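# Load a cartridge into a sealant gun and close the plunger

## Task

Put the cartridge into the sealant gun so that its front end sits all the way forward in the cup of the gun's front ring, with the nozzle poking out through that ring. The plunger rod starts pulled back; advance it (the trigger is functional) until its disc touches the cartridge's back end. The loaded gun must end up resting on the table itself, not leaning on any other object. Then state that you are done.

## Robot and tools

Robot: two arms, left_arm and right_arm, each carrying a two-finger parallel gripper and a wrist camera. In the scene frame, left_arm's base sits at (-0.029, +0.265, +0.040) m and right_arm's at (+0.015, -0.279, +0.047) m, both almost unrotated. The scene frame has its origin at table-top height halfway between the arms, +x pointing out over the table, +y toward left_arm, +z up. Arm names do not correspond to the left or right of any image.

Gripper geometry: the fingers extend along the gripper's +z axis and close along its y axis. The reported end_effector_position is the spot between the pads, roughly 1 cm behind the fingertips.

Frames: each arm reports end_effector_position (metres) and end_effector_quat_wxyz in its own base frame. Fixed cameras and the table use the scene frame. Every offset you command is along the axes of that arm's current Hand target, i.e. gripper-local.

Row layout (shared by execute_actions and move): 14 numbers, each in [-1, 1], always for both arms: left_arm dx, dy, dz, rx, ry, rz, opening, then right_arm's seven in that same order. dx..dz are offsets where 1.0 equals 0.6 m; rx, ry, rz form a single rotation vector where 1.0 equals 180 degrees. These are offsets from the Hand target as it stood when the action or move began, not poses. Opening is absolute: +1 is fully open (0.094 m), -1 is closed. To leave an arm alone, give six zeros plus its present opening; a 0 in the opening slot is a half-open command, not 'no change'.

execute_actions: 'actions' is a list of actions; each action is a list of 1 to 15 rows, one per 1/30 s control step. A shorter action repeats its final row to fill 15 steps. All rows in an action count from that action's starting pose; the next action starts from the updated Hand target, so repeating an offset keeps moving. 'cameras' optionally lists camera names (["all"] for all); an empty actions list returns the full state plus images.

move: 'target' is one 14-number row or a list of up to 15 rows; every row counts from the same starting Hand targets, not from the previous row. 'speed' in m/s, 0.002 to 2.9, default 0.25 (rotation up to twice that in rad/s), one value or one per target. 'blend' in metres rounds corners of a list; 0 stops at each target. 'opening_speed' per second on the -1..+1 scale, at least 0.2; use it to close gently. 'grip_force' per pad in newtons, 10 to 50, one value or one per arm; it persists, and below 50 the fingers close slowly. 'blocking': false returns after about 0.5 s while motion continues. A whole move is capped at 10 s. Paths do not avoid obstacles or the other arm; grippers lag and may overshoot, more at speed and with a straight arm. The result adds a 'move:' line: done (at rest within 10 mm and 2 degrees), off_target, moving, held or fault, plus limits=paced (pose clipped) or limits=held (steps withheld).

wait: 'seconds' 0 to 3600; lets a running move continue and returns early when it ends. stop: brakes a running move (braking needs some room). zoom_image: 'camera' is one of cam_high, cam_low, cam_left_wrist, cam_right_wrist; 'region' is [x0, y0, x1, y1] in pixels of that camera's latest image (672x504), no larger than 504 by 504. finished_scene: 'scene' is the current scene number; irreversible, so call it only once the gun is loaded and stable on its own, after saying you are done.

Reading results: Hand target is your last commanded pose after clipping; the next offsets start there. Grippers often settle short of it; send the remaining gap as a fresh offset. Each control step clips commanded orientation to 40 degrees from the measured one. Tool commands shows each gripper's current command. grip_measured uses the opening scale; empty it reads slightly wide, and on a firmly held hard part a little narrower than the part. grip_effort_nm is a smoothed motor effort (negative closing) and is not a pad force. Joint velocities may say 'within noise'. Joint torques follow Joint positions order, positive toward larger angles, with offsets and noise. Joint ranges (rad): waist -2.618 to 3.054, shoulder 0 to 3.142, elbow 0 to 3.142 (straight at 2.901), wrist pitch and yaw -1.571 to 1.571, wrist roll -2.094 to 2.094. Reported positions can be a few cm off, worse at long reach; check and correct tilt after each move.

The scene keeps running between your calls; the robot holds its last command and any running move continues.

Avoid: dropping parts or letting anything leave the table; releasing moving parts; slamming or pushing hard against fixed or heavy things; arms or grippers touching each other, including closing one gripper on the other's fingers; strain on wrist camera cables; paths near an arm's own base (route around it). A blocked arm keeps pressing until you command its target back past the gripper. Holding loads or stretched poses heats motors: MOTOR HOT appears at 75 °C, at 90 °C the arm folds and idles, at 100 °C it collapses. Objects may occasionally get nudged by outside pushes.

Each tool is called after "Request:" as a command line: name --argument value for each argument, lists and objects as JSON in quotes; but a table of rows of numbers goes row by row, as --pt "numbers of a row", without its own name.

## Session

Request:
execute_actions --actions '[]'

Scene clock: 0.00 s.
left_arm: end_effector_position=(+0.3434, -0.1316, +0.1189) grip_measured=+1.000 grip_effort_nm=n/a end_effector_quat_wxyz=(+0.491, +0.155, +0.856, -0.048) | right_arm: end_effector_position=(+0.3174, +0.1374, +0.0494) grip_measured=+1.000 grip_effort_nm=n/a end_effector_quat_wxyz=(+0.447, -0.134, +0.884, +0.029)
Joint positions: left_arm=[-0.427 1.231 0.513 0.175 -0.129 0.005 0.094] | right_arm=[0.536 1.378 0.38 0.33 0.256 0.11 0.094]
Joint velocities: within noise
Joint torques (N m): no reading
Motor temperatures (°C): left_arm=[28 36 38 29 24 22 24] | right_arm=[23 42 37 28 26 25 27]
Heat: left arm: 38 °C; right arm: 42 °C.
Hand target: left_arm +0.3470, -0.1332, +0.1279; +0.502, +0.153, +0.849, -0.050 | right_arm +0.3198, +0.1388, +0.0534; +0.452, -0.133, +0.881, +0.031
Tool commands: left_gripper/opening=+1.0 right_gripper/opening=+1.0
camera_calibration:
cam_left_wrist: T_world_to_cam=[[-0.30256, -0.94544, -0.12085, 0.00251], [-0.79565, 0.32034, -0.51412, 0.42157], [0.52478, -0.0594, -0.84916, 0.02157]] pos_world=[0.32486, -0.1314, 0.23536]
cam_right_wrist: T_world_to_cam=[[0.262, -0.96399, 0.04558, 0.05192], [-0.87714, -0.25756, -0.40533, 0.37949], [0.40248, 0.06621, -0.91303, 0.01627]] pos_world=[0.31272, 0.14672, 0.16631]

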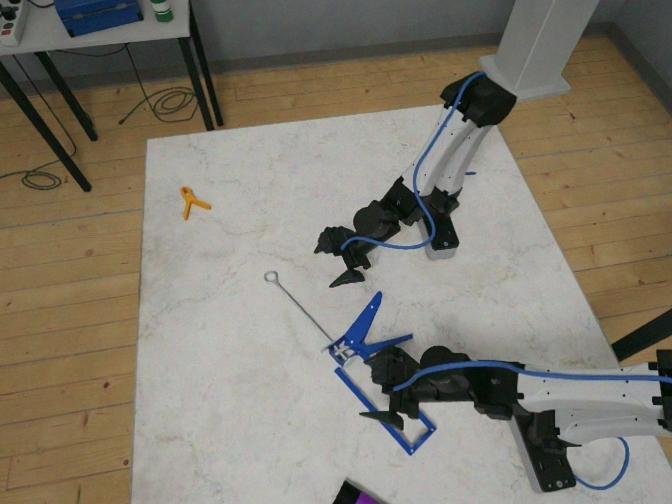

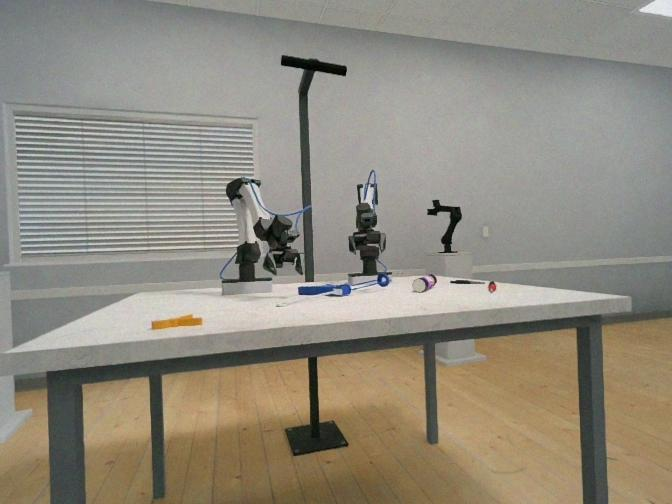

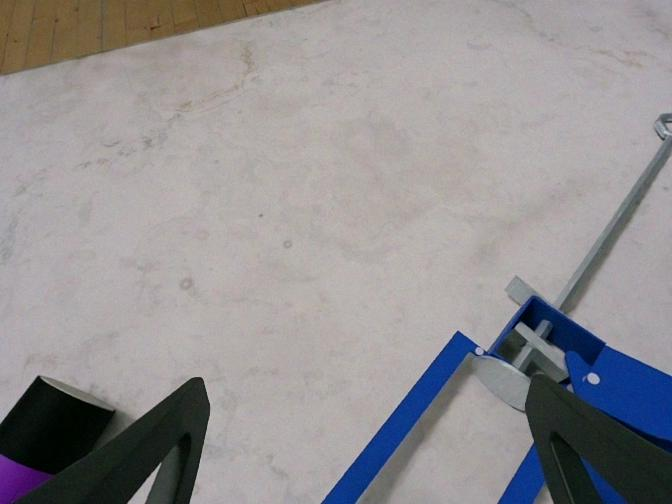

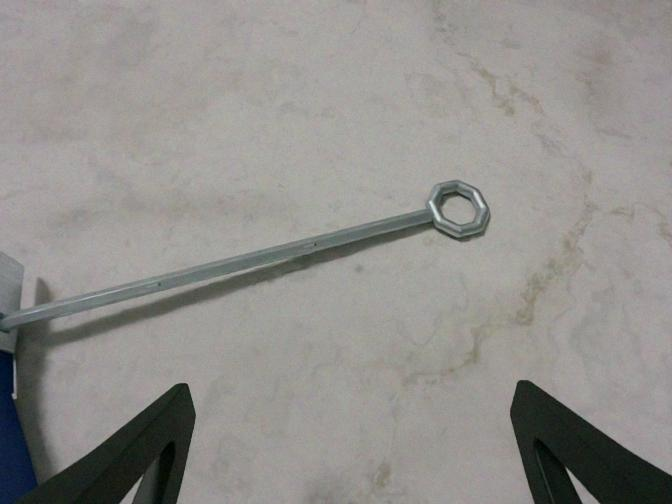

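Request:
zoom_image --camera "cam_low" --region '[280, 240, 520, 320]'

Request:
zoom_image --camera "cam_high" --region '[240, 250, 500, 504]'

Scaled by 2.100.

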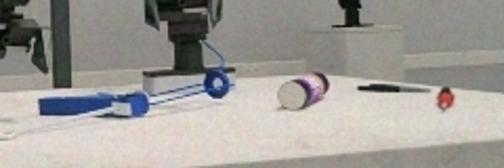

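Scaled by 1.938.

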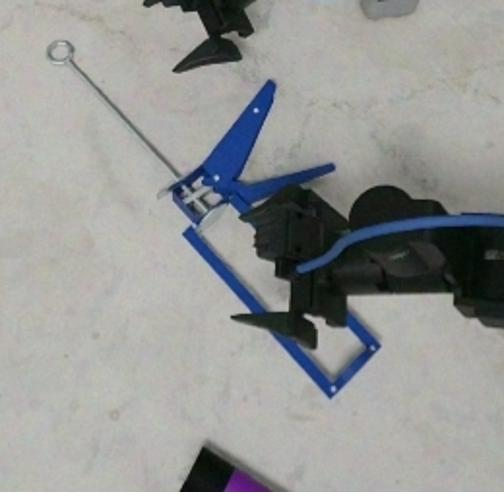

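Request:
move --target '[0.0122,0.352,-0.2168,0.0893,0.3266,0.108,1, 0,0,0,0,0,0,1]' --speed 0.3 --cameras '["cam_left_wrist","cam_high"]'

Scene clock: 41.33 s.
left_arm: end_effector_position=(+0.2979, +0.0954, +0.1977) grip_measured=+1.000 grip_effort_nm=0.03 end_effector_quat_wxyz=(+0.025, +0.354, +0.935, +0.010) | right_arm: end_effector_position=(+0.3174, +0.1374, +0.0494) grip_measured=+1.000 grip_effort_nm=-0.01 end_effector_quat_wxyz=(+0.447, -0.134, +0.884, +0.029)
Joint positions: left_arm=[0.318 1.714 1.757 -1.562 0.015 1.042 0.094] | right_arm=[0.536 1.378 0.38 0.33 0.256 0.11 0.094]
Joint torques (N m): left_arm=[0.54 -6.46 7.45 0.25 -0.27 0.12] | right_arm=[0.09 -3.43 6.74 2.1 0.16 -0.05]
Motor temperatures (°C): left_arm=[28 37 42 33 24 22 24] | right_arm=[23 43 39 34 26 25 27]
Heat: left arm: 42 °C; right arm: 43 °C.
Hand target: left_arm +0.3004, +0.0996, +0.1997; +0.000, +0.358, +0.934, +0.000 | right_arm +0.3198, +0.1388, +0.0534; +0.452, -0.133, +0.881, +0.031
Off the commanded pose: left_arm 0.005 m, 3 deg | right_arm 0.005 m, 1 deg.
joint sent to its limit (left arm) — joint 4 (wrist pitch), lower limit. The joint targets are off in orientation, not in position.
move: off_target (left_arm)
cam_left_wrist: T_world_to_cam=[[-0.68737, -0.72271, -0.07222, 0.29669], [-0.67415, 0.59784, 0.4337, 0.10321], [-0.27027, 0.3468, -0.89816, 0.33363]] pos_world=[0.36368, 0.03701, 0.27631]
Images, in order (width x height): cam_high 672x504, cam_left_wrist 672x504.

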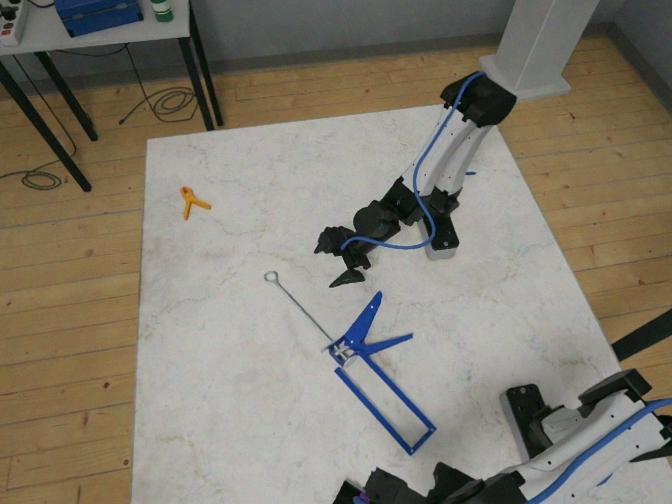

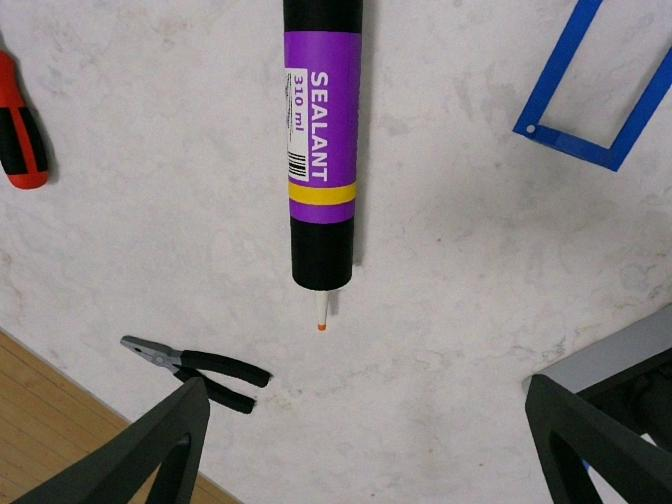

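Request:
move --target '[-0.034,0.0584,0.2333,0,0,0.0141,1, -0.0205,0.2478,-0.339,-0.3375,-0.1015,-0.1518,0]' --speed 0.25 --cameras '["cam_left_wrist","cam_right_wrist"]'

Scene clock: 90.13 s.
left_arm: end_effector_position=(+0.3379, +0.1089, +0.0671) grip_measured=+1.000 grip_effort_nm=0.03 end_effector_quat_wxyz=(+0.007, +0.374, +0.927, -0.003) | right_arm: end_effector_position=(+0.1300, +0.2452, +0.1614) grip_measured=+0.002 grip_effort_nm=-0.12 end_effector_quat_wxyz=(+0.438, -0.519, +0.630, +0.377)
Joint positions: left_arm=[0.318 1.902 1.47 -1.132 0.013 1.086 0.094] | right_arm=[0.685 0.677 0.323 -0.083 -0.667 -0.259 0.047]
Joint torques (N m): left_arm=[0.25 -8.17 5.22 0.37 -0.2 0.12] | right_arm=[0.85 0.24 10.04 2.1 -0.37 -0.14]
Heat: left arm: 45 °C; right arm: 42 °C.
Hand target: left_arm +0.3390, +0.1119, +0.0598; +0.000, +0.379, +0.925, +0.000 | right_arm +0.1272, +0.2490, +0.1733; +0.445, -0.528, +0.613, +0.383
Off the commanded pose: left_arm 0.008 m, 1 deg | right_arm 0.013 m, 2 deg.
move: off_target (right_arm)
cam_left_wrist: T_world_to_cam=[[-0.72044, -0.6927, -0.03363, 0.32982], [-0.6279, 0.63092, 0.45573, 0.15798], [-0.29446, 0.34944, -0.88948, 0.22971]] pos_world=[0.40445, 0.04852, 0.14343]
cam_right_wrist: T_world_to_cam=[[0.9844, -0.17051, -0.04331, -0.07424], [-0.15619, -0.73377, -0.66121, 0.35259], [0.08096, 0.65766, -0.74895, 0.05703]] pos_world=[0.12354, 0.20855, 0.27263]

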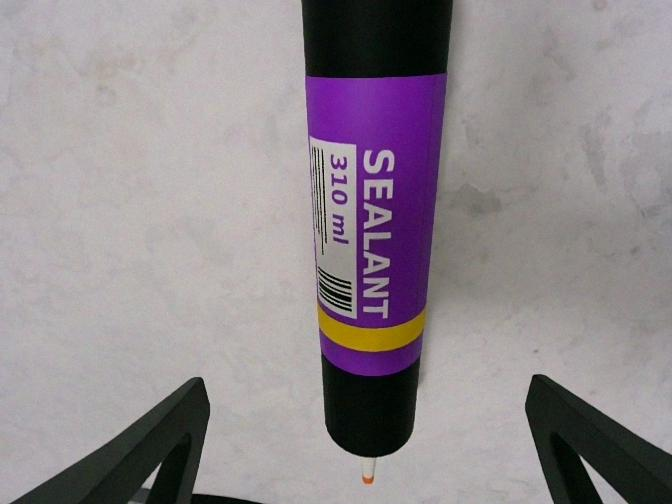

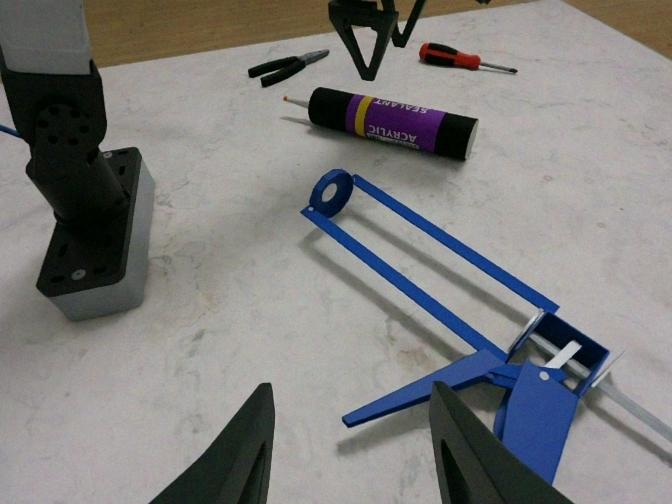

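Request:
move --target '[-0.02,-0.0083,0.128,0,0,0,1, 0,0,0,0,0,0,0]' --speed 0.15 --cameras '["cam_left_wrist","cam_right_wrist"]'

Scene clock: 105.67 s.
left_arm: end_effector_position=(+0.3435, +0.0994, -0.0093) grip_measured=+1.000 grip_effort_nm=0.03 end_effector_quat_wxyz=(+0.006, +0.380, +0.925, -0.003) | right_arm: end_effector_position=(+0.1299, +0.2452, +0.1614) grip_measured=+0.002 grip_effort_nm=-0.11 end_effector_quat_wxyz=(+0.438, -0.519, +0.629, +0.377)
Joint positions: left_arm=[0.288 2.005 1.295 -0.854 0.012 1.067 0.094] | right_arm=[0.685 0.677 0.323 -0.083 -0.668 -0.26 0.047]
Joint torques (N m): left_arm=[-0.31 -8.47 4.68 0.39 -0.2 -0.05] | right_arm=[0.84 0.25 10.06 2.12 -0.41 -0.18]
Heat: left arm: 45 °C; right arm: 42 °C.
Hand target: left_arm +0.3441, +0.0999, -0.0170; +0.000, +0.379, +0.925, +0.000 | right_arm +0.1272, +0.2490, +0.1733; +0.445, -0.528, +0.613, +0.383
Off the commanded pose: left_arm 0.008 m, 1 deg | right_arm 0.013 m, 2 deg.
move: done
cam_left_wrist: T_world_to_cam=[[-0.72858, -0.68413, -0.03366, 0.32665], [-0.62019, 0.63803, 0.45638, 0.19889], [-0.29075, 0.35338, -0.88915, 0.16511]] pos_world=[0.40935, 0.03823, 0.06703]
cam_right_wrist: T_world_to_cam=[[0.98449, -0.17007, -0.04307, -0.07431], [-0.15569, -0.73377, -0.66132, 0.35261], [0.08086, 0.65777, -0.74887, 0.05707]] pos_world=[0.12344, 0.20855, 0.27273]

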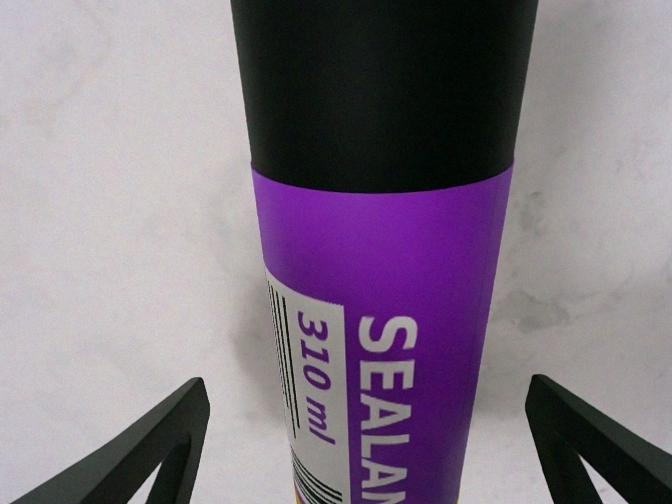

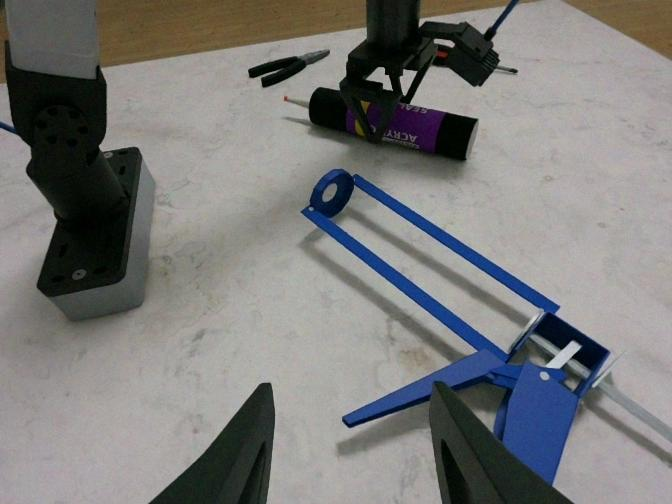

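Request:
move --target '[0,-0.004,0,0,0,0,-0.03, 0,0,0,0,0,0,0]' --opening_speed 0.7 --cameras '["cam_left_wrist","cam_right_wrist"]'

Request:
zoom_image --camera "cam_right_wrist" --region '[240, 60, 520, 250]'

Scene clock: 112.33 s.
left_arm: end_effector_position=(+0.3419, +0.0981, -0.0111) grip_measured=+0.013 grip_effort_nm=-0.89 end_effector_quat_wxyz=(+0.005, +0.379, +0.925, -0.004) | right_arm: end_effector_position=(+0.1299, +0.2452, +0.1614) grip_measured=+0.002 grip_effort_nm=-0.12 end_effector_quat_wxyz=(+0.438, -0.519, +0.629, +0.377)
Joint positions: left_arm=[0.285 2.005 1.287 -0.85 0.011 1.063 0.048] | right_arm=[0.685 0.677 0.323 -0.083 -0.668 -0.26 0.047]
Joint torques (N m): left_arm=[-0.34 -8.94 4.48 0.4 -0.18 -0.06] | right_arm=[0.87 0.25 10.06 2.12 -0.4 -0.18]
Heat: left arm: 44 °C; right arm: 43 °C.
Hand target: left_arm +0.3425, +0.0982, -0.0170; +0.000, +0.379, +0.926, +0.000 | right_arm +0.1272, +0.2490, +0.1733; +0.445, -0.528, +0.613, +0.383
Off the commanded pose: left_arm 0.006 m, 1 deg | right_arm 0.013 m, 2 deg.
move: done
cam_left_wrist: T_world_to_cam=[[-0.72792, -0.68498, -0.03059, 0.32444], [-0.61917, 0.6375, 0.45849, 0.19934], [-0.29456, 0.35269, -0.88817, 0.16483]] pos_world=[0.40814, 0.03702, 0.06493]
cam_right_wrist: T_world_to_cam=[[0.98449, -0.17007, -0.04307, -0.07431], [-0.15569, -0.73377, -0.66132, 0.35261], [0.08086, 0.65777, -0.74887, 0.05707]] pos_world=[0.12344, 0.20855, 0.27273]

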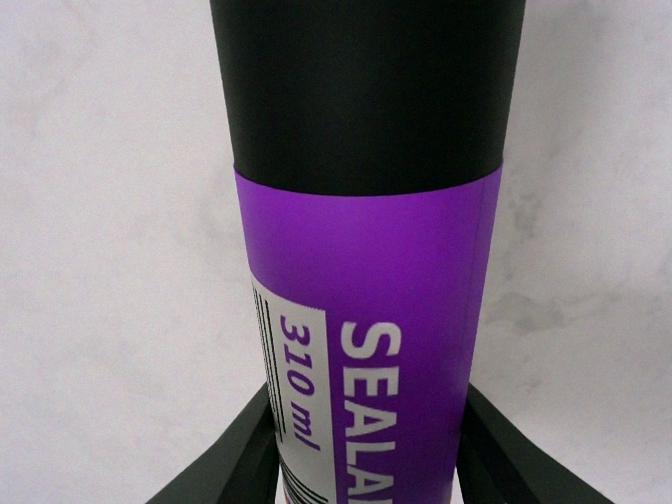

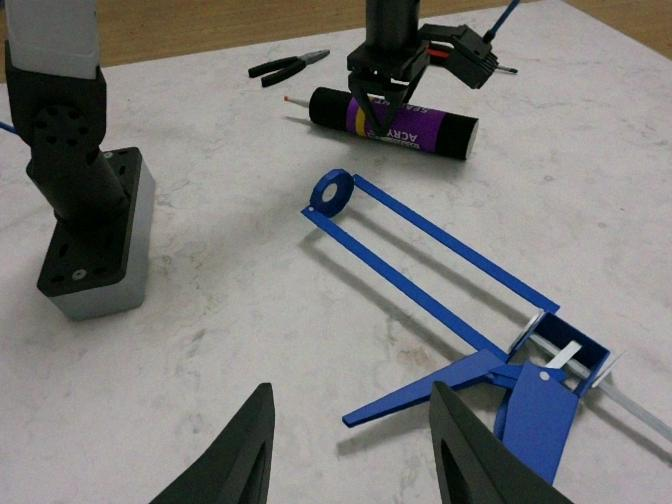

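Scaled by 1.800.

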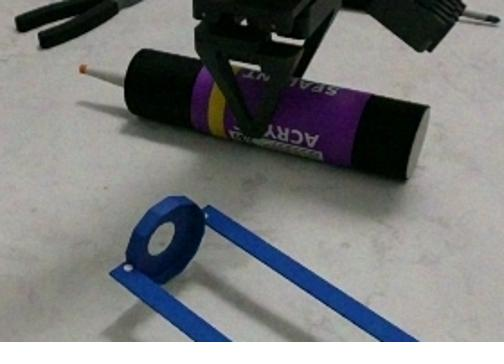

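Request:
move --pt "0 0 -0.178 0 0 0 -0.03 0 0 0 0 0 0 0" --pt "-0.304 -0.351 -0.178 0 0 0.0806 -0.03 0 0 0 0 0 0 0" --speed 0.18 --blend 0.02 --cameras '["cam_left_wrist","cam_right_wrist","cam_high"]'

Scene clock: 147.60 s.
left_arm: end_effector_position=(+0.3163, -0.1755, +0.0781) grip_measured=+0.008 grip_effort_nm=-1.00 end_effector_quat_wxyz=(-0.015, +0.496, +0.868, -0.002) | right_arm: end_effector_position=(+0.1299, +0.2452, +0.1613) grip_measured=+0.002 grip_effort_nm=-0.12 end_effector_quat_wxyz=(+0.438, -0.519, +0.630, +0.377)
Joint positions: left_arm=[-0.505 1.956 1.588 -1.233 0.004 0.533 0.047] | right_arm=[0.685 0.677 0.323 -0.083 -0.668 -0.26 0.047]
Joint torques (N m): left_arm=[0.14 -10.35 9.17 0.05 -0.16 -0.08] | right_arm=[0.85 0.25 10.06 2.13 -0.4 -0.17]
Motor temperatures (°C): left_arm=[28 45 43 28 24 22 25] | right_arm=[23 38 45 40 26 25 26]
Heat: left arm: 45 °C; right arm: 45 °C.
Hand target: left_arm +0.3248, -0.1799, +0.0900; +0.000, +0.493, +0.870, +0.000 | right_arm +0.1272, +0.2490, +0.1733; +0.445, -0.528, +0.613, +0.383
Off the commanded pose: left_arm 0.015 m, 2 deg | right_arm 0.013 m, 2 deg.
move: off_target (left_arm)
cam_left_wrist: T_world_to_cam=[[-0.88018, -0.47445, -0.01346, 0.20491], [-0.41958, 0.76451, 0.48935, 0.27381], [-0.22188, 0.43637, -0.87198, 0.32348]] pos_world=[0.36702, -0.25327, 0.15084]
cam_right_wrist: T_world_to_cam=[[0.98448, -0.17009, -0.0433, -0.07424], [-0.15588, -0.73394, -0.66108, 0.35254], [0.08066, 0.65757, -0.74907, 0.05712]] pos_world=[0.12344, 0.20855, 0.27263]
Images, in order (width x height): cam_high 672x504, cam_left_wrist 672x504, cam_right_wrist 672x504.

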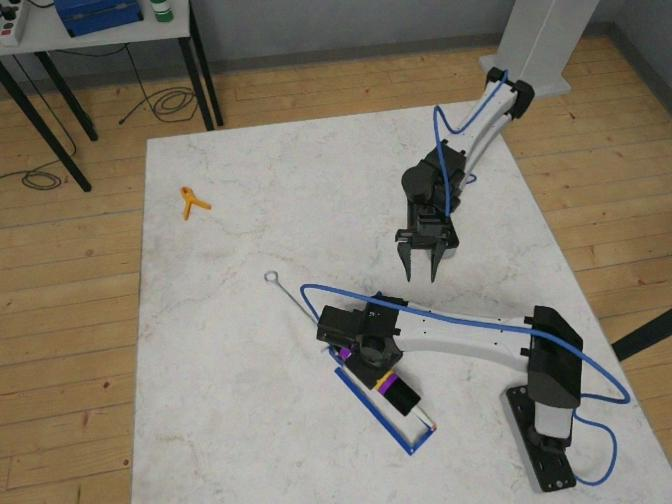

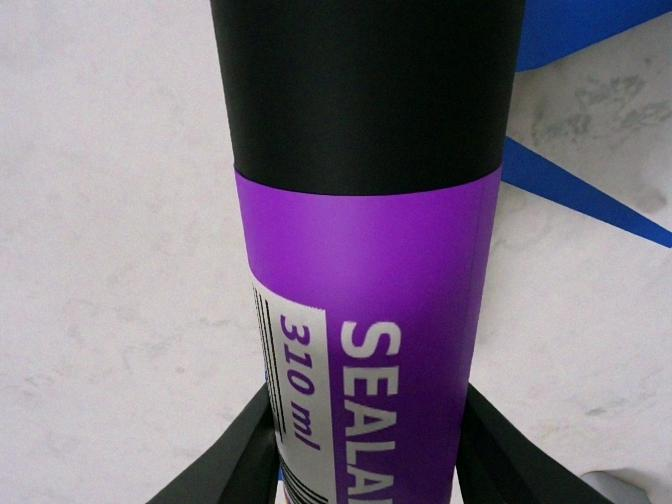

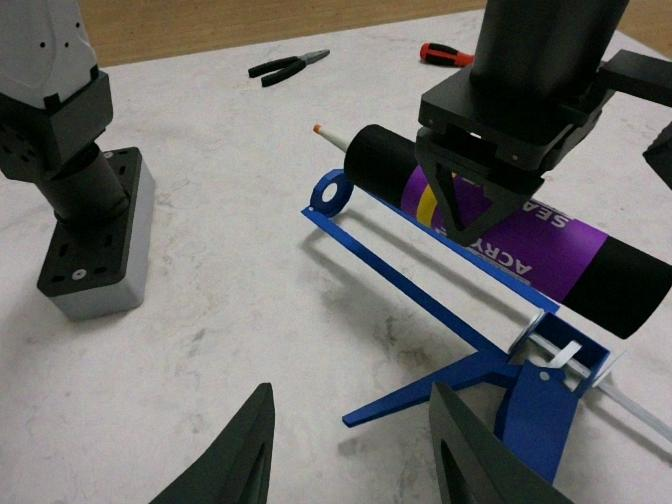

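Request:
move --target '[-0.058,-0.0056,0.033,0,-0.083,0.0278,-0.03, 0,0,0,0,0,0,0]' --speed 0.15 --cameras '["cam_right_wrist","cam_high"]'

Request:
zoom_image --camera "cam_right_wrist" --region '[280, 100, 672, 394]'

Request:
zoom_image --camera "cam_high" --region '[300, 290, 480, 470]'

Scene clock: 174.17 s.
left_arm: end_effector_position=(+0.3260, -0.2006, +0.0379) grip_measured=+0.008 grip_effort_nm=-1.00 end_effector_quat_wxyz=(+0.053, +0.524, +0.848, -0.053) | right_arm: end_effector_position=(+0.1299, +0.2452, +0.1613) grip_measured=+0.002 grip_effort_nm=-0.12 end_effector_quat_wxyz=(+0.438, -0.519, +0.630, +0.377)
Joint positions: left_arm=[-0.501 1.946 1.403 -0.927 0.111 0.6 0.047] | right_arm=[0.685 0.677 0.323 -0.083 -0.668 -0.26 0.047]
Joint torques (N m): left_arm=[0.87 -16.47 6.49 0.78 0.21 0.15] | right_arm=[0.84 0.25 10.06 2.12 -0.4 -0.18]
Motor temperatures (°C): left_arm=[28 46 49 27 24 22 26] | right_arm=[23 38 46 40 26 25 26]
Heat: left arm: 49 °C; right arm: 46 °C.
Hand target: left_arm +0.3399, -0.2114, +0.0702; +0.113, +0.526, +0.841, -0.064 | right_arm +0.1272, +0.2490, +0.1733; +0.445, -0.528, +0.613, +0.383
Off the commanded pose: left_arm 0.037 m, 7 deg | right_arm 0.013 m, 2 deg.
move: off_target (left_arm)
cam_right_wrist: T_world_to_cam=[[0.98448, -0.17009, -0.0433, -0.07424], [-0.15588, -0.73394, -0.66108, 0.35254], [0.08066, 0.65757, -0.74907, 0.05712]] pos_world=[0.12344, 0.20855, 0.27263]
Images, in order (width x height): cam_high 672x504, cam_right_wrist 672x504.

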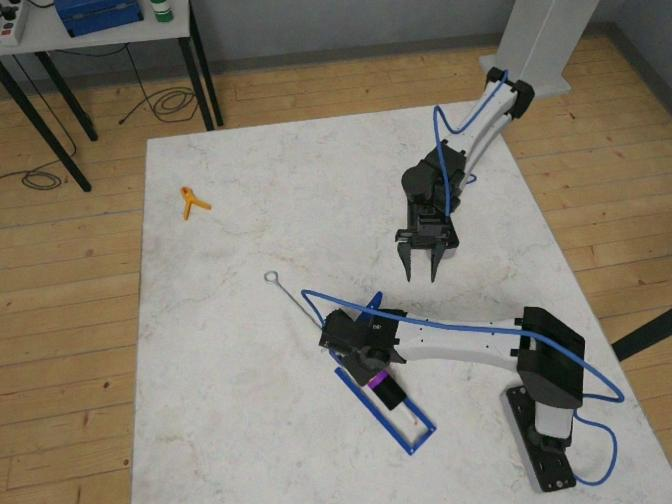

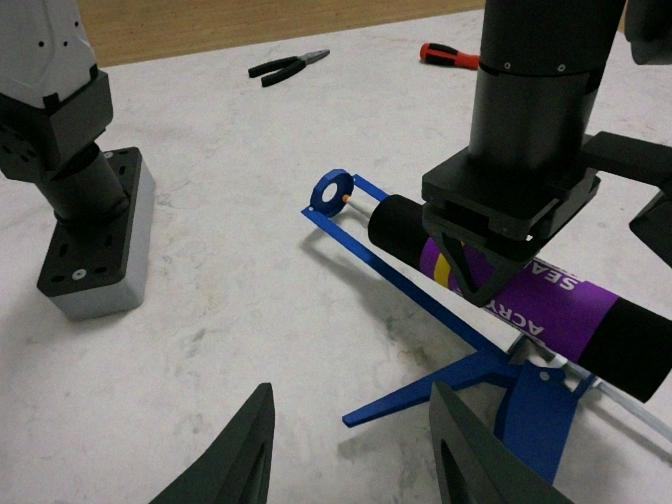

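Scaled by 1.286.

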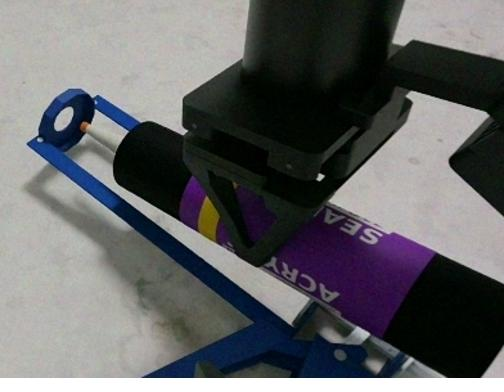

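Scaled by 2.800.

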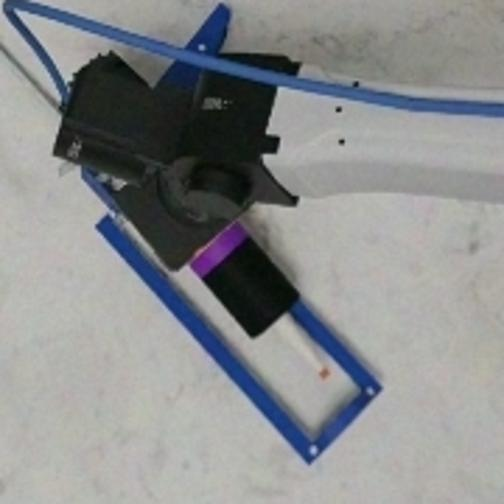

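Request:
execute_actions --actions '[[[0,0,0,0,0,0,-0.03,0,0,0,0,0,0,0]]]' --cameras '["cam_left_wrist","cam_right_wrist"]'

Scene clock: 184.30 s.
left_arm: end_effector_position=(+0.3261, -0.2007, +0.0380) grip_measured=+0.008 grip_effort_nm=-1.00 end_effector_quat_wxyz=(+0.053, +0.524, +0.848, -0.053) | right_arm: end_effector_position=(+0.1299, +0.2452, +0.1613) grip_measured=+0.002 grip_effort_nm=-0.12 end_effector_quat_wxyz=(+0.438, -0.519, +0.630, +0.377)
Joint positions: left_arm=[-0.501 1.946 1.403 -0.926 0.111 0.6 0.047] | right_arm=[0.685 0.677 0.323 -0.083 -0.668 -0.26 0.047]
Joint torques (N m): left_arm=[0.92 -16.49 6.35 0.77 0.19 0.14] | right_arm=[0.87 0.24 10.06 2.12 -0.41 -0.17]
Motor temperatures (°C): left_arm=[28 53 48 27 24 22 26] | right_arm=[23 37 46 41 26 25 26]
Heat: left arm: 53 °C; right arm: 46 °C.
Hand target: left_arm +0.3399, -0.2114, +0.0702; +0.113, +0.526, +0.841, -0.064 | right_arm +0.1272, +0.2490, +0.1733; +0.445, -0.528, +0.613, +0.383
Off the commanded pose: left_arm 0.037 m, 7 deg | right_arm 0.013 m, 2 deg.
Step readings (end_effector_position of left_arm | right_arm):
0: (+0.3261, -0.2007, +0.0380) | (+0.1299, +0.2452, +0.1613)
1: (+0.3261, -0.2007, +0.0380) | (+0.1299, +0.2452, +0.1613)
2: (+0.3261, -0.2007, +0.0380) | (+0.1299, +0.2452, +0.1613)
4: (+0.3261, -0.2007, +0.0380) | (+0.1299, +0.2452, +0.1613)
8: (+0.3261, -0.2007, +0.0380) | (+0.1299, +0.2452, +0.1613)
15: (+0.3261, -0.2007, +0.0380) | (+0.1299, +0.2452, +0.1613)
cam_left_wrist: T_world_to_cam=[[-0.90931, -0.41609, -0.00457, 0.22194], [-0.39355, 0.85639, 0.33425, 0.33257], [-0.13516, 0.30573, -0.94247, 0.24983]] pos_world=[0.36646, -0.26885, 0.12532]
cam_right_wrist: T_world_to_cam=[[0.98448, -0.17009, -0.0433, -0.07424], [-0.15588, -0.73394, -0.66108, 0.35254], [0.08066, 0.65757, -0.74907, 0.05712]] pos_world=[0.12344, 0.20855, 0.27263]

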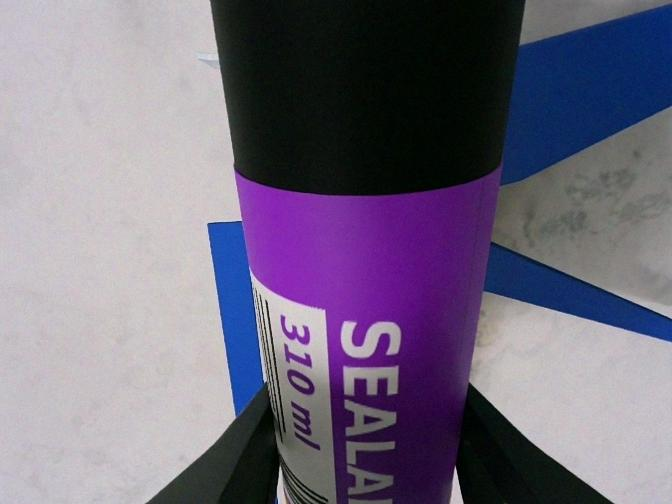

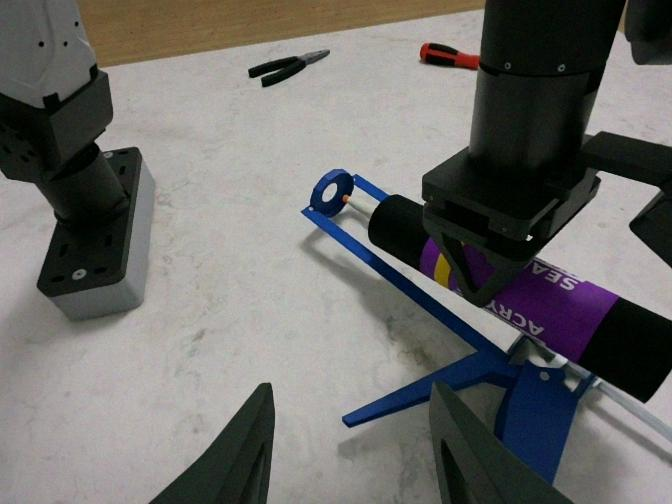

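Request:
move --target '[0,0,-0.05,0,0,0,-0.03, 0,0,0,0,0,0,0]' --speed 0.15 --cameras '["cam_right_wrist"]'

Scene clock: 193.67 s.
left_arm: end_effector_position=(+0.3197, -0.1918, +0.0589) grip_measured=+0.008 grip_effort_nm=-1.00 end_effector_quat_wxyz=(+0.050, +0.523, +0.849, -0.054) | right_arm: end_effector_position=(+0.1299, +0.2452, +0.1613) grip_measured=+0.002 grip_effort_nm=-0.12 end_effector_quat_wxyz=(+0.438, -0.519, +0.630, +0.377)
Joint positions: left_arm=[-0.487 1.895 1.419 -1.001 0.114 0.611 0.047] | right_arm=[0.685 0.677 0.323 -0.083 -0.668 -0.26 0.047]
Joint torques (N m): left_arm=[0.73 -15.65 9.48 0.51 0.21 0.14] | right_arm=[0.84 0.25 10.07 2.12 -0.4 -0.18]
Motor temperatures (°C): left_arm=[28 57 48 28 24 22 26] | right_arm=[23 37 46 41 26 25 26]
Heat: left arm: 57 °C; right arm: 46 °C.
Hand target: left_arm +0.3362, -0.2046, +0.0991; +0.113, +0.526, +0.841, -0.064 | right_arm +0.1272, +0.2490, +0.1733; +0.445, -0.528, +0.613, +0.383
Off the commanded pose: left_arm 0.045 m, 7 deg | right_arm 0.013 m, 2 deg.
move: off_target (left_arm)
cam_right_wrist: T_world_to_cam=[[0.98448, -0.17009, -0.0433, -0.07424], [-0.15588, -0.73394, -0.66108, 0.35254], [0.08066, 0.65757, -0.74907, 0.05712]] pos_world=[0.12344, 0.20855, 0.27263]

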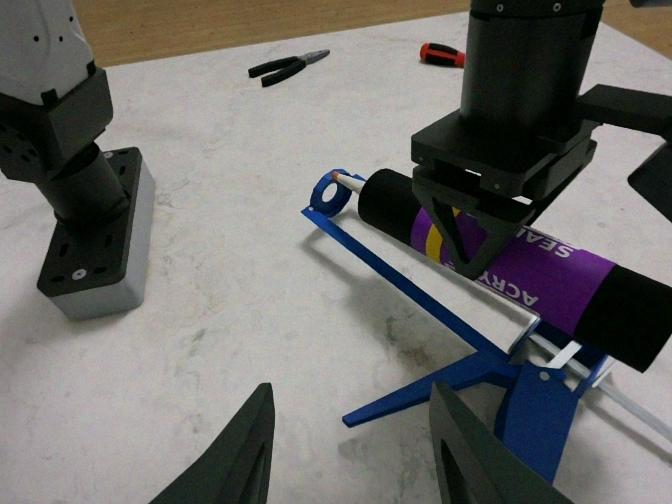

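Request:
move --target '[-0.021,0.007,-0.015,0,-0.033,0.008,-0.03, 0,0,0,0,0,0,0]' --speed 0.15 --cameras '["cam_right_wrist"]'

Request:
zoom_image --camera "cam_right_wrist" --region '[280, 120, 480, 270]'

Scene clock: 221.57 s.
left_arm: end_effector_position=(+0.3270, -0.1976, +0.0747) grip_measured=+0.008 grip_effort_nm=-1.01 end_effector_quat_wxyz=(+0.087, +0.529, +0.841, -0.079) | right_arm: end_effector_position=(+0.1299, +0.2452, +0.1613) grip_measured=+0.002 grip_effort_nm=-0.12 end_effector_quat_wxyz=(+0.438, -0.519, +0.630, +0.377)
Joint positions: left_arm=[-0.465 1.858 1.419 -0.973 0.173 0.644 0.047] | right_arm=[0.685 0.677 0.323 -0.083 -0.668 -0.26 0.047]
Joint torques (N m): left_arm=[0.72 -15.32 7.9 0.99 0.3 0.18] | right_arm=[0.85 0.25 10.04 2.12 -0.41 -0.17]
Motor temperatures (°C): left_arm=[28 61 52 27 24 22 26] | right_arm=[23 36 47 42 26 25 26]
Heat: left arm: 61 °C; right arm: 47 °C.
Hand target: left_arm +0.3441, -0.2116, +0.1111; +0.157, +0.532, +0.827, -0.090 | right_arm +0.1272, +0.2490, +0.1733; +0.445, -0.528, +0.613, +0.383
Off the commanded pose: left_arm 0.043 m, 8 deg | right_arm 0.013 m, 2 deg.
move: off_target (left_arm)
cam_right_wrist: T_world_to_cam=[[0.98448, -0.17009, -0.0433, -0.07424], [-0.15588, -0.73394, -0.66108, 0.35254], [0.08066, 0.65757, -0.74907, 0.05712]] pos_world=[0.12344, 0.20855, 0.27263]

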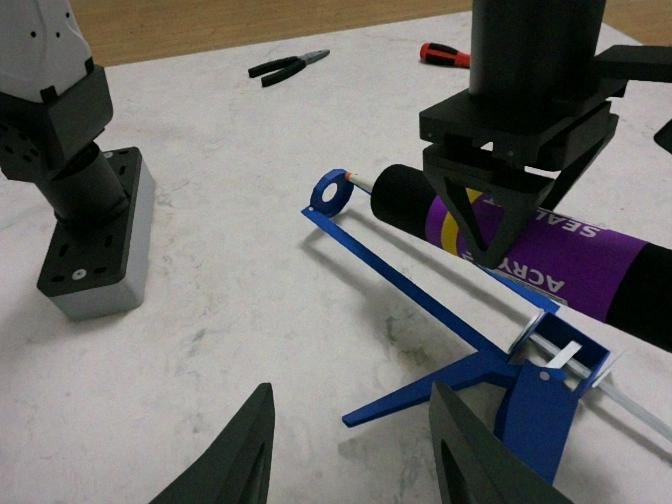

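Scaled by 2.520.

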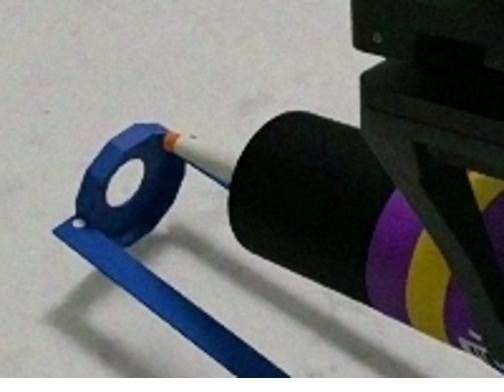

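Request:
move --target '[0.0237,-0.0012,0.0623,0,0,0,-0.03, 0,0,0,0,0,0,0]' --speed 0.12 --cameras '["cam_right_wrist"]'

Request:
zoom_image --camera "cam_right_wrist" --region '[280, 120, 480, 270]'

Scene clock: 229.10 s.
left_arm: end_effector_position=(+0.3297, -0.1991, +0.0507) grip_measured=+0.008 grip_effort_nm=-1.00 end_effector_quat_wxyz=(+0.107, +0.530, +0.838, -0.077) | right_arm: end_effector_position=(+0.1299, +0.2452, +0.1613) grip_measured=+0.002 grip_effort_nm=-0.12 end_effector_quat_wxyz=(+0.438, -0.519, +0.630, +0.377)
Joint positions: left_arm=[-0.465 1.858 1.313 -0.827 0.174 0.645 0.047] | right_arm=[0.685 0.677 0.323 -0.083 -0.668 -0.26 0.047]
Joint torques (N m): left_arm=[0.61 -12.62 6.6 1.16 0.31 0.11] | right_arm=[0.85 0.25 10.06 2.12 -0.4 -0.18]
Motor temperatures (°C): left_arm=[28 65 52 28 25 22 26] | right_arm=[23 36 47 42 26 25 26]
Heat: left arm: 65 °C; right arm: 47 °C.
Hand target: left_arm +0.3442, -0.2116, +0.0711; +0.158, +0.532, +0.827, -0.090 | right_arm +0.1272, +0.2490, +0.1733; +0.445, -0.528, +0.613, +0.383
Off the commanded pose: left_arm 0.028 m, 6 deg | right_arm 0.013 m, 2 deg.
move: off_target (left_arm)
cam_right_wrist: T_world_to_cam=[[0.98448, -0.17009, -0.0433, -0.07424], [-0.15588, -0.73394, -0.66108, 0.35254], [0.08066, 0.65757, -0.74907, 0.05712]] pos_world=[0.12344, 0.20855, 0.27263]

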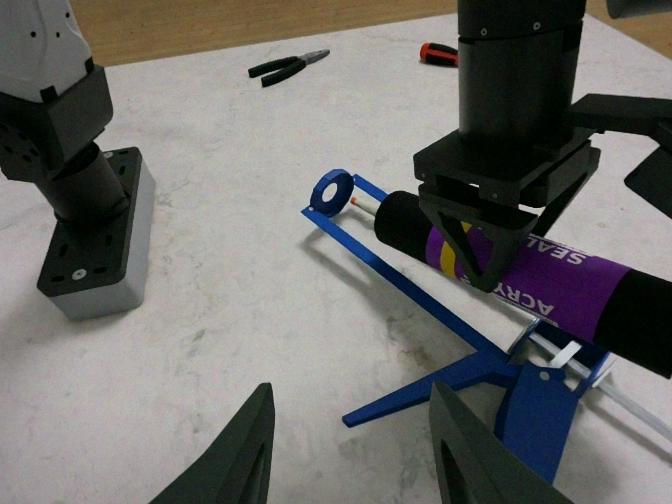

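Scaled by 2.520.

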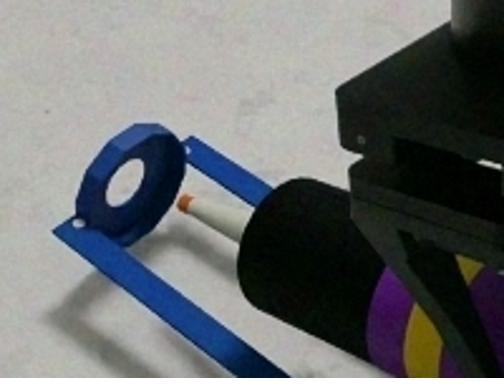

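Request:
move --target '[0.0582,-0.0032,-0.0117,0,0,0,-0.03, 0,0,0,0,0,0,0]' --speed 0.1 --cameras '["cam_right_wrist"]'

Request:
zoom_image --camera "cam_right_wrist" --region '[280, 120, 480, 270]'

Scene clock: 242.27 s.
left_arm: end_effector_position=(+0.3119, -0.1680, +0.0363) grip_measured=+0.008 grip_effort_nm=-1.00 end_effector_quat_wxyz=(+0.094, +0.528, +0.840, -0.081) | right_arm: end_effector_position=(+0.1299, +0.2452, +0.1613) grip_measured=+0.002 grip_effort_nm=-0.12 end_effector_quat_wxyz=(+0.438, -0.519, +0.630, +0.377)
Joint positions: left_arm=[-0.402 1.795 1.177 -0.791 0.189 0.706 0.047] | right_arm=[0.685 0.677 0.323 -0.083 -0.668 -0.26 0.047]
Joint torques (N m): left_arm=[0.76 -14.37 6.35 0.99 0.37 0.17] | right_arm=[0.84 0.24 10.09 2.13 -0.41 -0.18]
Motor temperatures (°C): left_arm=[27 66 51 28 25 22 27] | right_arm=[23 36 47 42 26 25 26]
Heat: left arm: 66 °C; right arm: 47 °C.
Hand target: left_arm +0.3279, -0.1805, +0.0653; +0.158, +0.532, +0.827, -0.090 | right_arm +0.1272, +0.2490, +0.1733; +0.445, -0.528, +0.613, +0.383
Off the commanded pose: left_arm 0.035 m, 7 deg | right_arm 0.013 m, 2 deg.
move: off_target (left_arm)
cam_right_wrist: T_world_to_cam=[[0.98448, -0.17009, -0.0433, -0.07424], [-0.15588, -0.73394, -0.66108, 0.35254], [0.08066, 0.65757, -0.74907, 0.05712]] pos_world=[0.12344, 0.20855, 0.27263]

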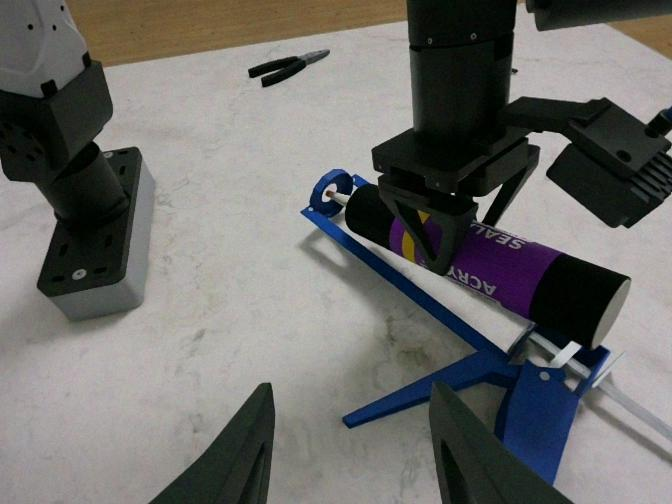

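Scaled by 2.520.

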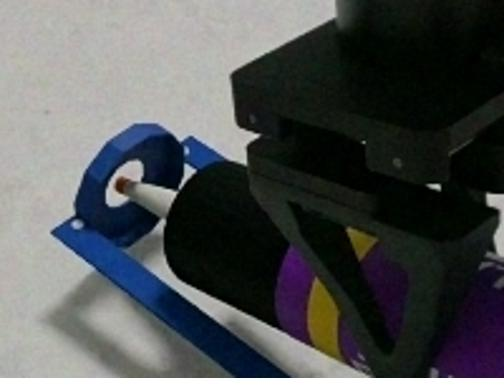

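Request:
move --target '[0.0697,0.0005,-0.0267,0,0,0,-0.03, 0,0,0,0,0,0,0]' --speed 0.08 --cameras '["cam_right_wrist","cam_left_wrist"]'

Request:
zoom_image --camera "cam_right_wrist" --region '[280, 120, 480, 270]'

Scene clock: 251.50 s.
left_arm: end_effector_position=(+0.2968, -0.1337, +0.0394) grip_measured=+0.008 grip_effort_nm=-1.00 end_effector_quat_wxyz=(+0.106, +0.529, +0.837, -0.091) | right_arm: end_effector_position=(+0.1299, +0.2452, +0.1613) grip_measured=+0.002 grip_effort_nm=-0.12 end_effector_quat_wxyz=(+0.438, -0.519, +0.630, +0.377)
Joint positions: left_arm=[-0.301 1.687 1.057 -0.778 0.23 0.806 0.047] | right_arm=[0.685 0.677 0.323 -0.083 -0.668 -0.26 0.047]
Joint torques (N m): left_arm=[1.07 -13.23 6.43 0.77 0.26 0.15] | right_arm=[0.85 0.25 10.04 2.13 -0.4 -0.17]
Motor temperatures (°C): left_arm=[27 65 50 28 25 22 27] | right_arm=[23 36 47 43 26 25 26]
Heat: left arm: 65 °C; right arm: 47 °C.
Hand target: left_arm +0.3095, -0.1396, +0.0653; +0.157, +0.532, +0.827, -0.090 | right_arm +0.1272, +0.2490, +0.1733; +0.445, -0.528, +0.613, +0.383
Off the commanded pose: left_arm 0.030 m, 6 deg | right_arm 0.013 m, 2 deg.
move: off_target (left_arm)
cam_left_wrist: T_world_to_cam=[[-0.91637, -0.40032, -0.00308, 0.22728], [-0.39218, 0.89613, 0.20772, 0.27311], [-0.0804, 0.19156, -0.97818, 0.19663]] pos_world=[0.3312, -0.19143, 0.13631]
cam_right_wrist: T_world_to_cam=[[0.98448, -0.17009, -0.0433, -0.07424], [-0.15588, -0.73394, -0.66108, 0.35254], [0.08066, 0.65757, -0.74907, 0.05712]] pos_world=[0.12344, 0.20855, 0.27263]
Images, in order (width x height): cam_left_wrist 672x504, cam_right_wrist 672x504.

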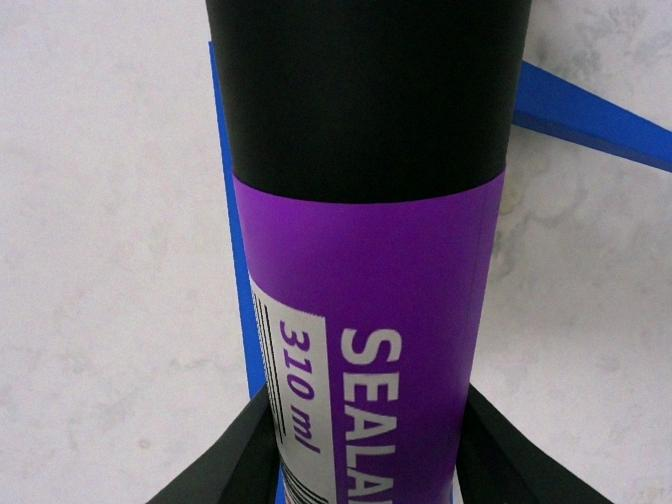

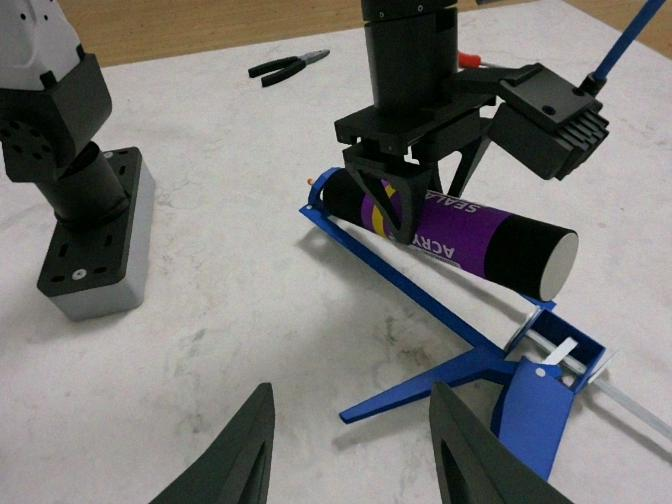

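Scaled by 2.520.

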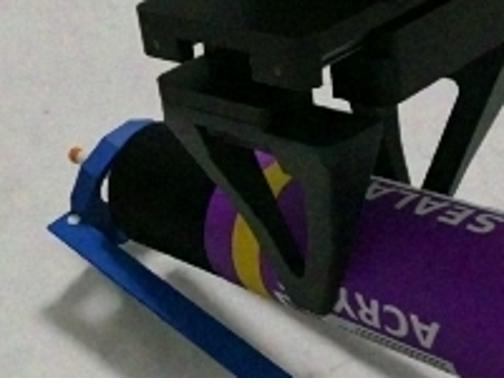

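Request:
move --target '[0.0013,0,0.0225,0,0,0,-0.03, 0,0,0,0,0,0,0]' --speed 0.08 --cameras '["cam_right_wrist"]'

Request:
zoom_image --camera "cam_right_wrist" --region '[280, 120, 480, 270]'

Scene clock: 261.13 s.
left_arm: end_effector_position=(+0.2958, -0.1334, +0.0344) grip_measured=+0.008 grip_effort_nm=-1.00 end_effector_quat_wxyz=(+0.108, +0.529, +0.837, -0.090) | right_arm: end_effector_position=(+0.1299, +0.2452, +0.1613) grip_measured=+0.002 grip_effort_nm=-0.12 end_effector_quat_wxyz=(+0.438, -0.519, +0.630, +0.377)
Joint positions: left_arm=[-0.301 1.687 1.034 -0.751 0.23 0.807 0.047] | right_arm=[0.685 0.677 0.323 -0.083 -0.668 -0.26 0.047]
Joint torques (N m): left_arm=[0.17 -11.15 6.31 1.05 0.25 0.06] | right_arm=[0.87 0.24 10.06 2.12 -0.4 -0.18]
Motor temperatures (°C): left_arm=[27 63 48 28 25 22 27] | right_arm=[23 35 48 43 26 25 26]
Heat: left arm: 63 °C; right arm: 48 °C.
Hand target: left_arm +0.3114, -0.1432, +0.0524; +0.158, +0.532, +0.827, -0.090 | right_arm +0.1272, +0.2490, +0.1733; +0.445, -0.528, +0.613, +0.383
Off the commanded pose: left_arm 0.026 m, 6 deg | right_arm 0.013 m, 2 deg.
move: off_target (left_arm)
cam_right_wrist: T_world_to_cam=[[0.98448, -0.17009, -0.0433, -0.07424], [-0.15588, -0.73394, -0.66108, 0.35254], [0.08066, 0.65757, -0.74907, 0.05712]] pos_world=[0.12344, 0.20855, 0.27263]

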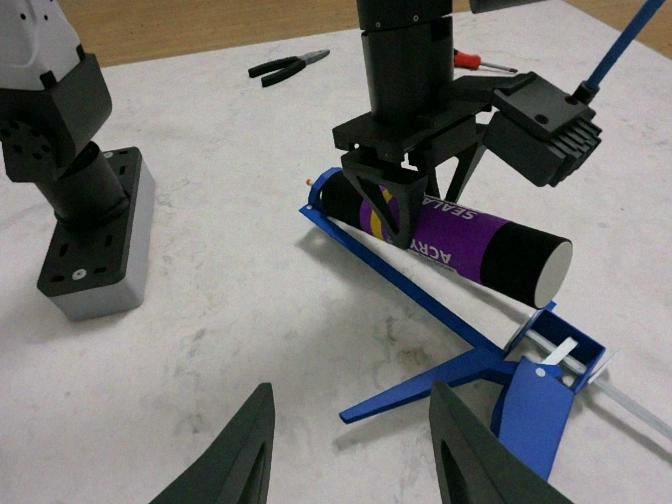

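Scaled by 2.520.

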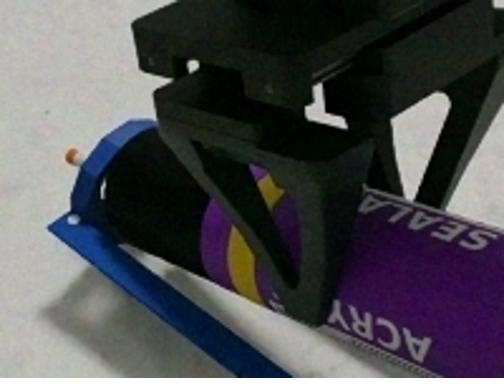

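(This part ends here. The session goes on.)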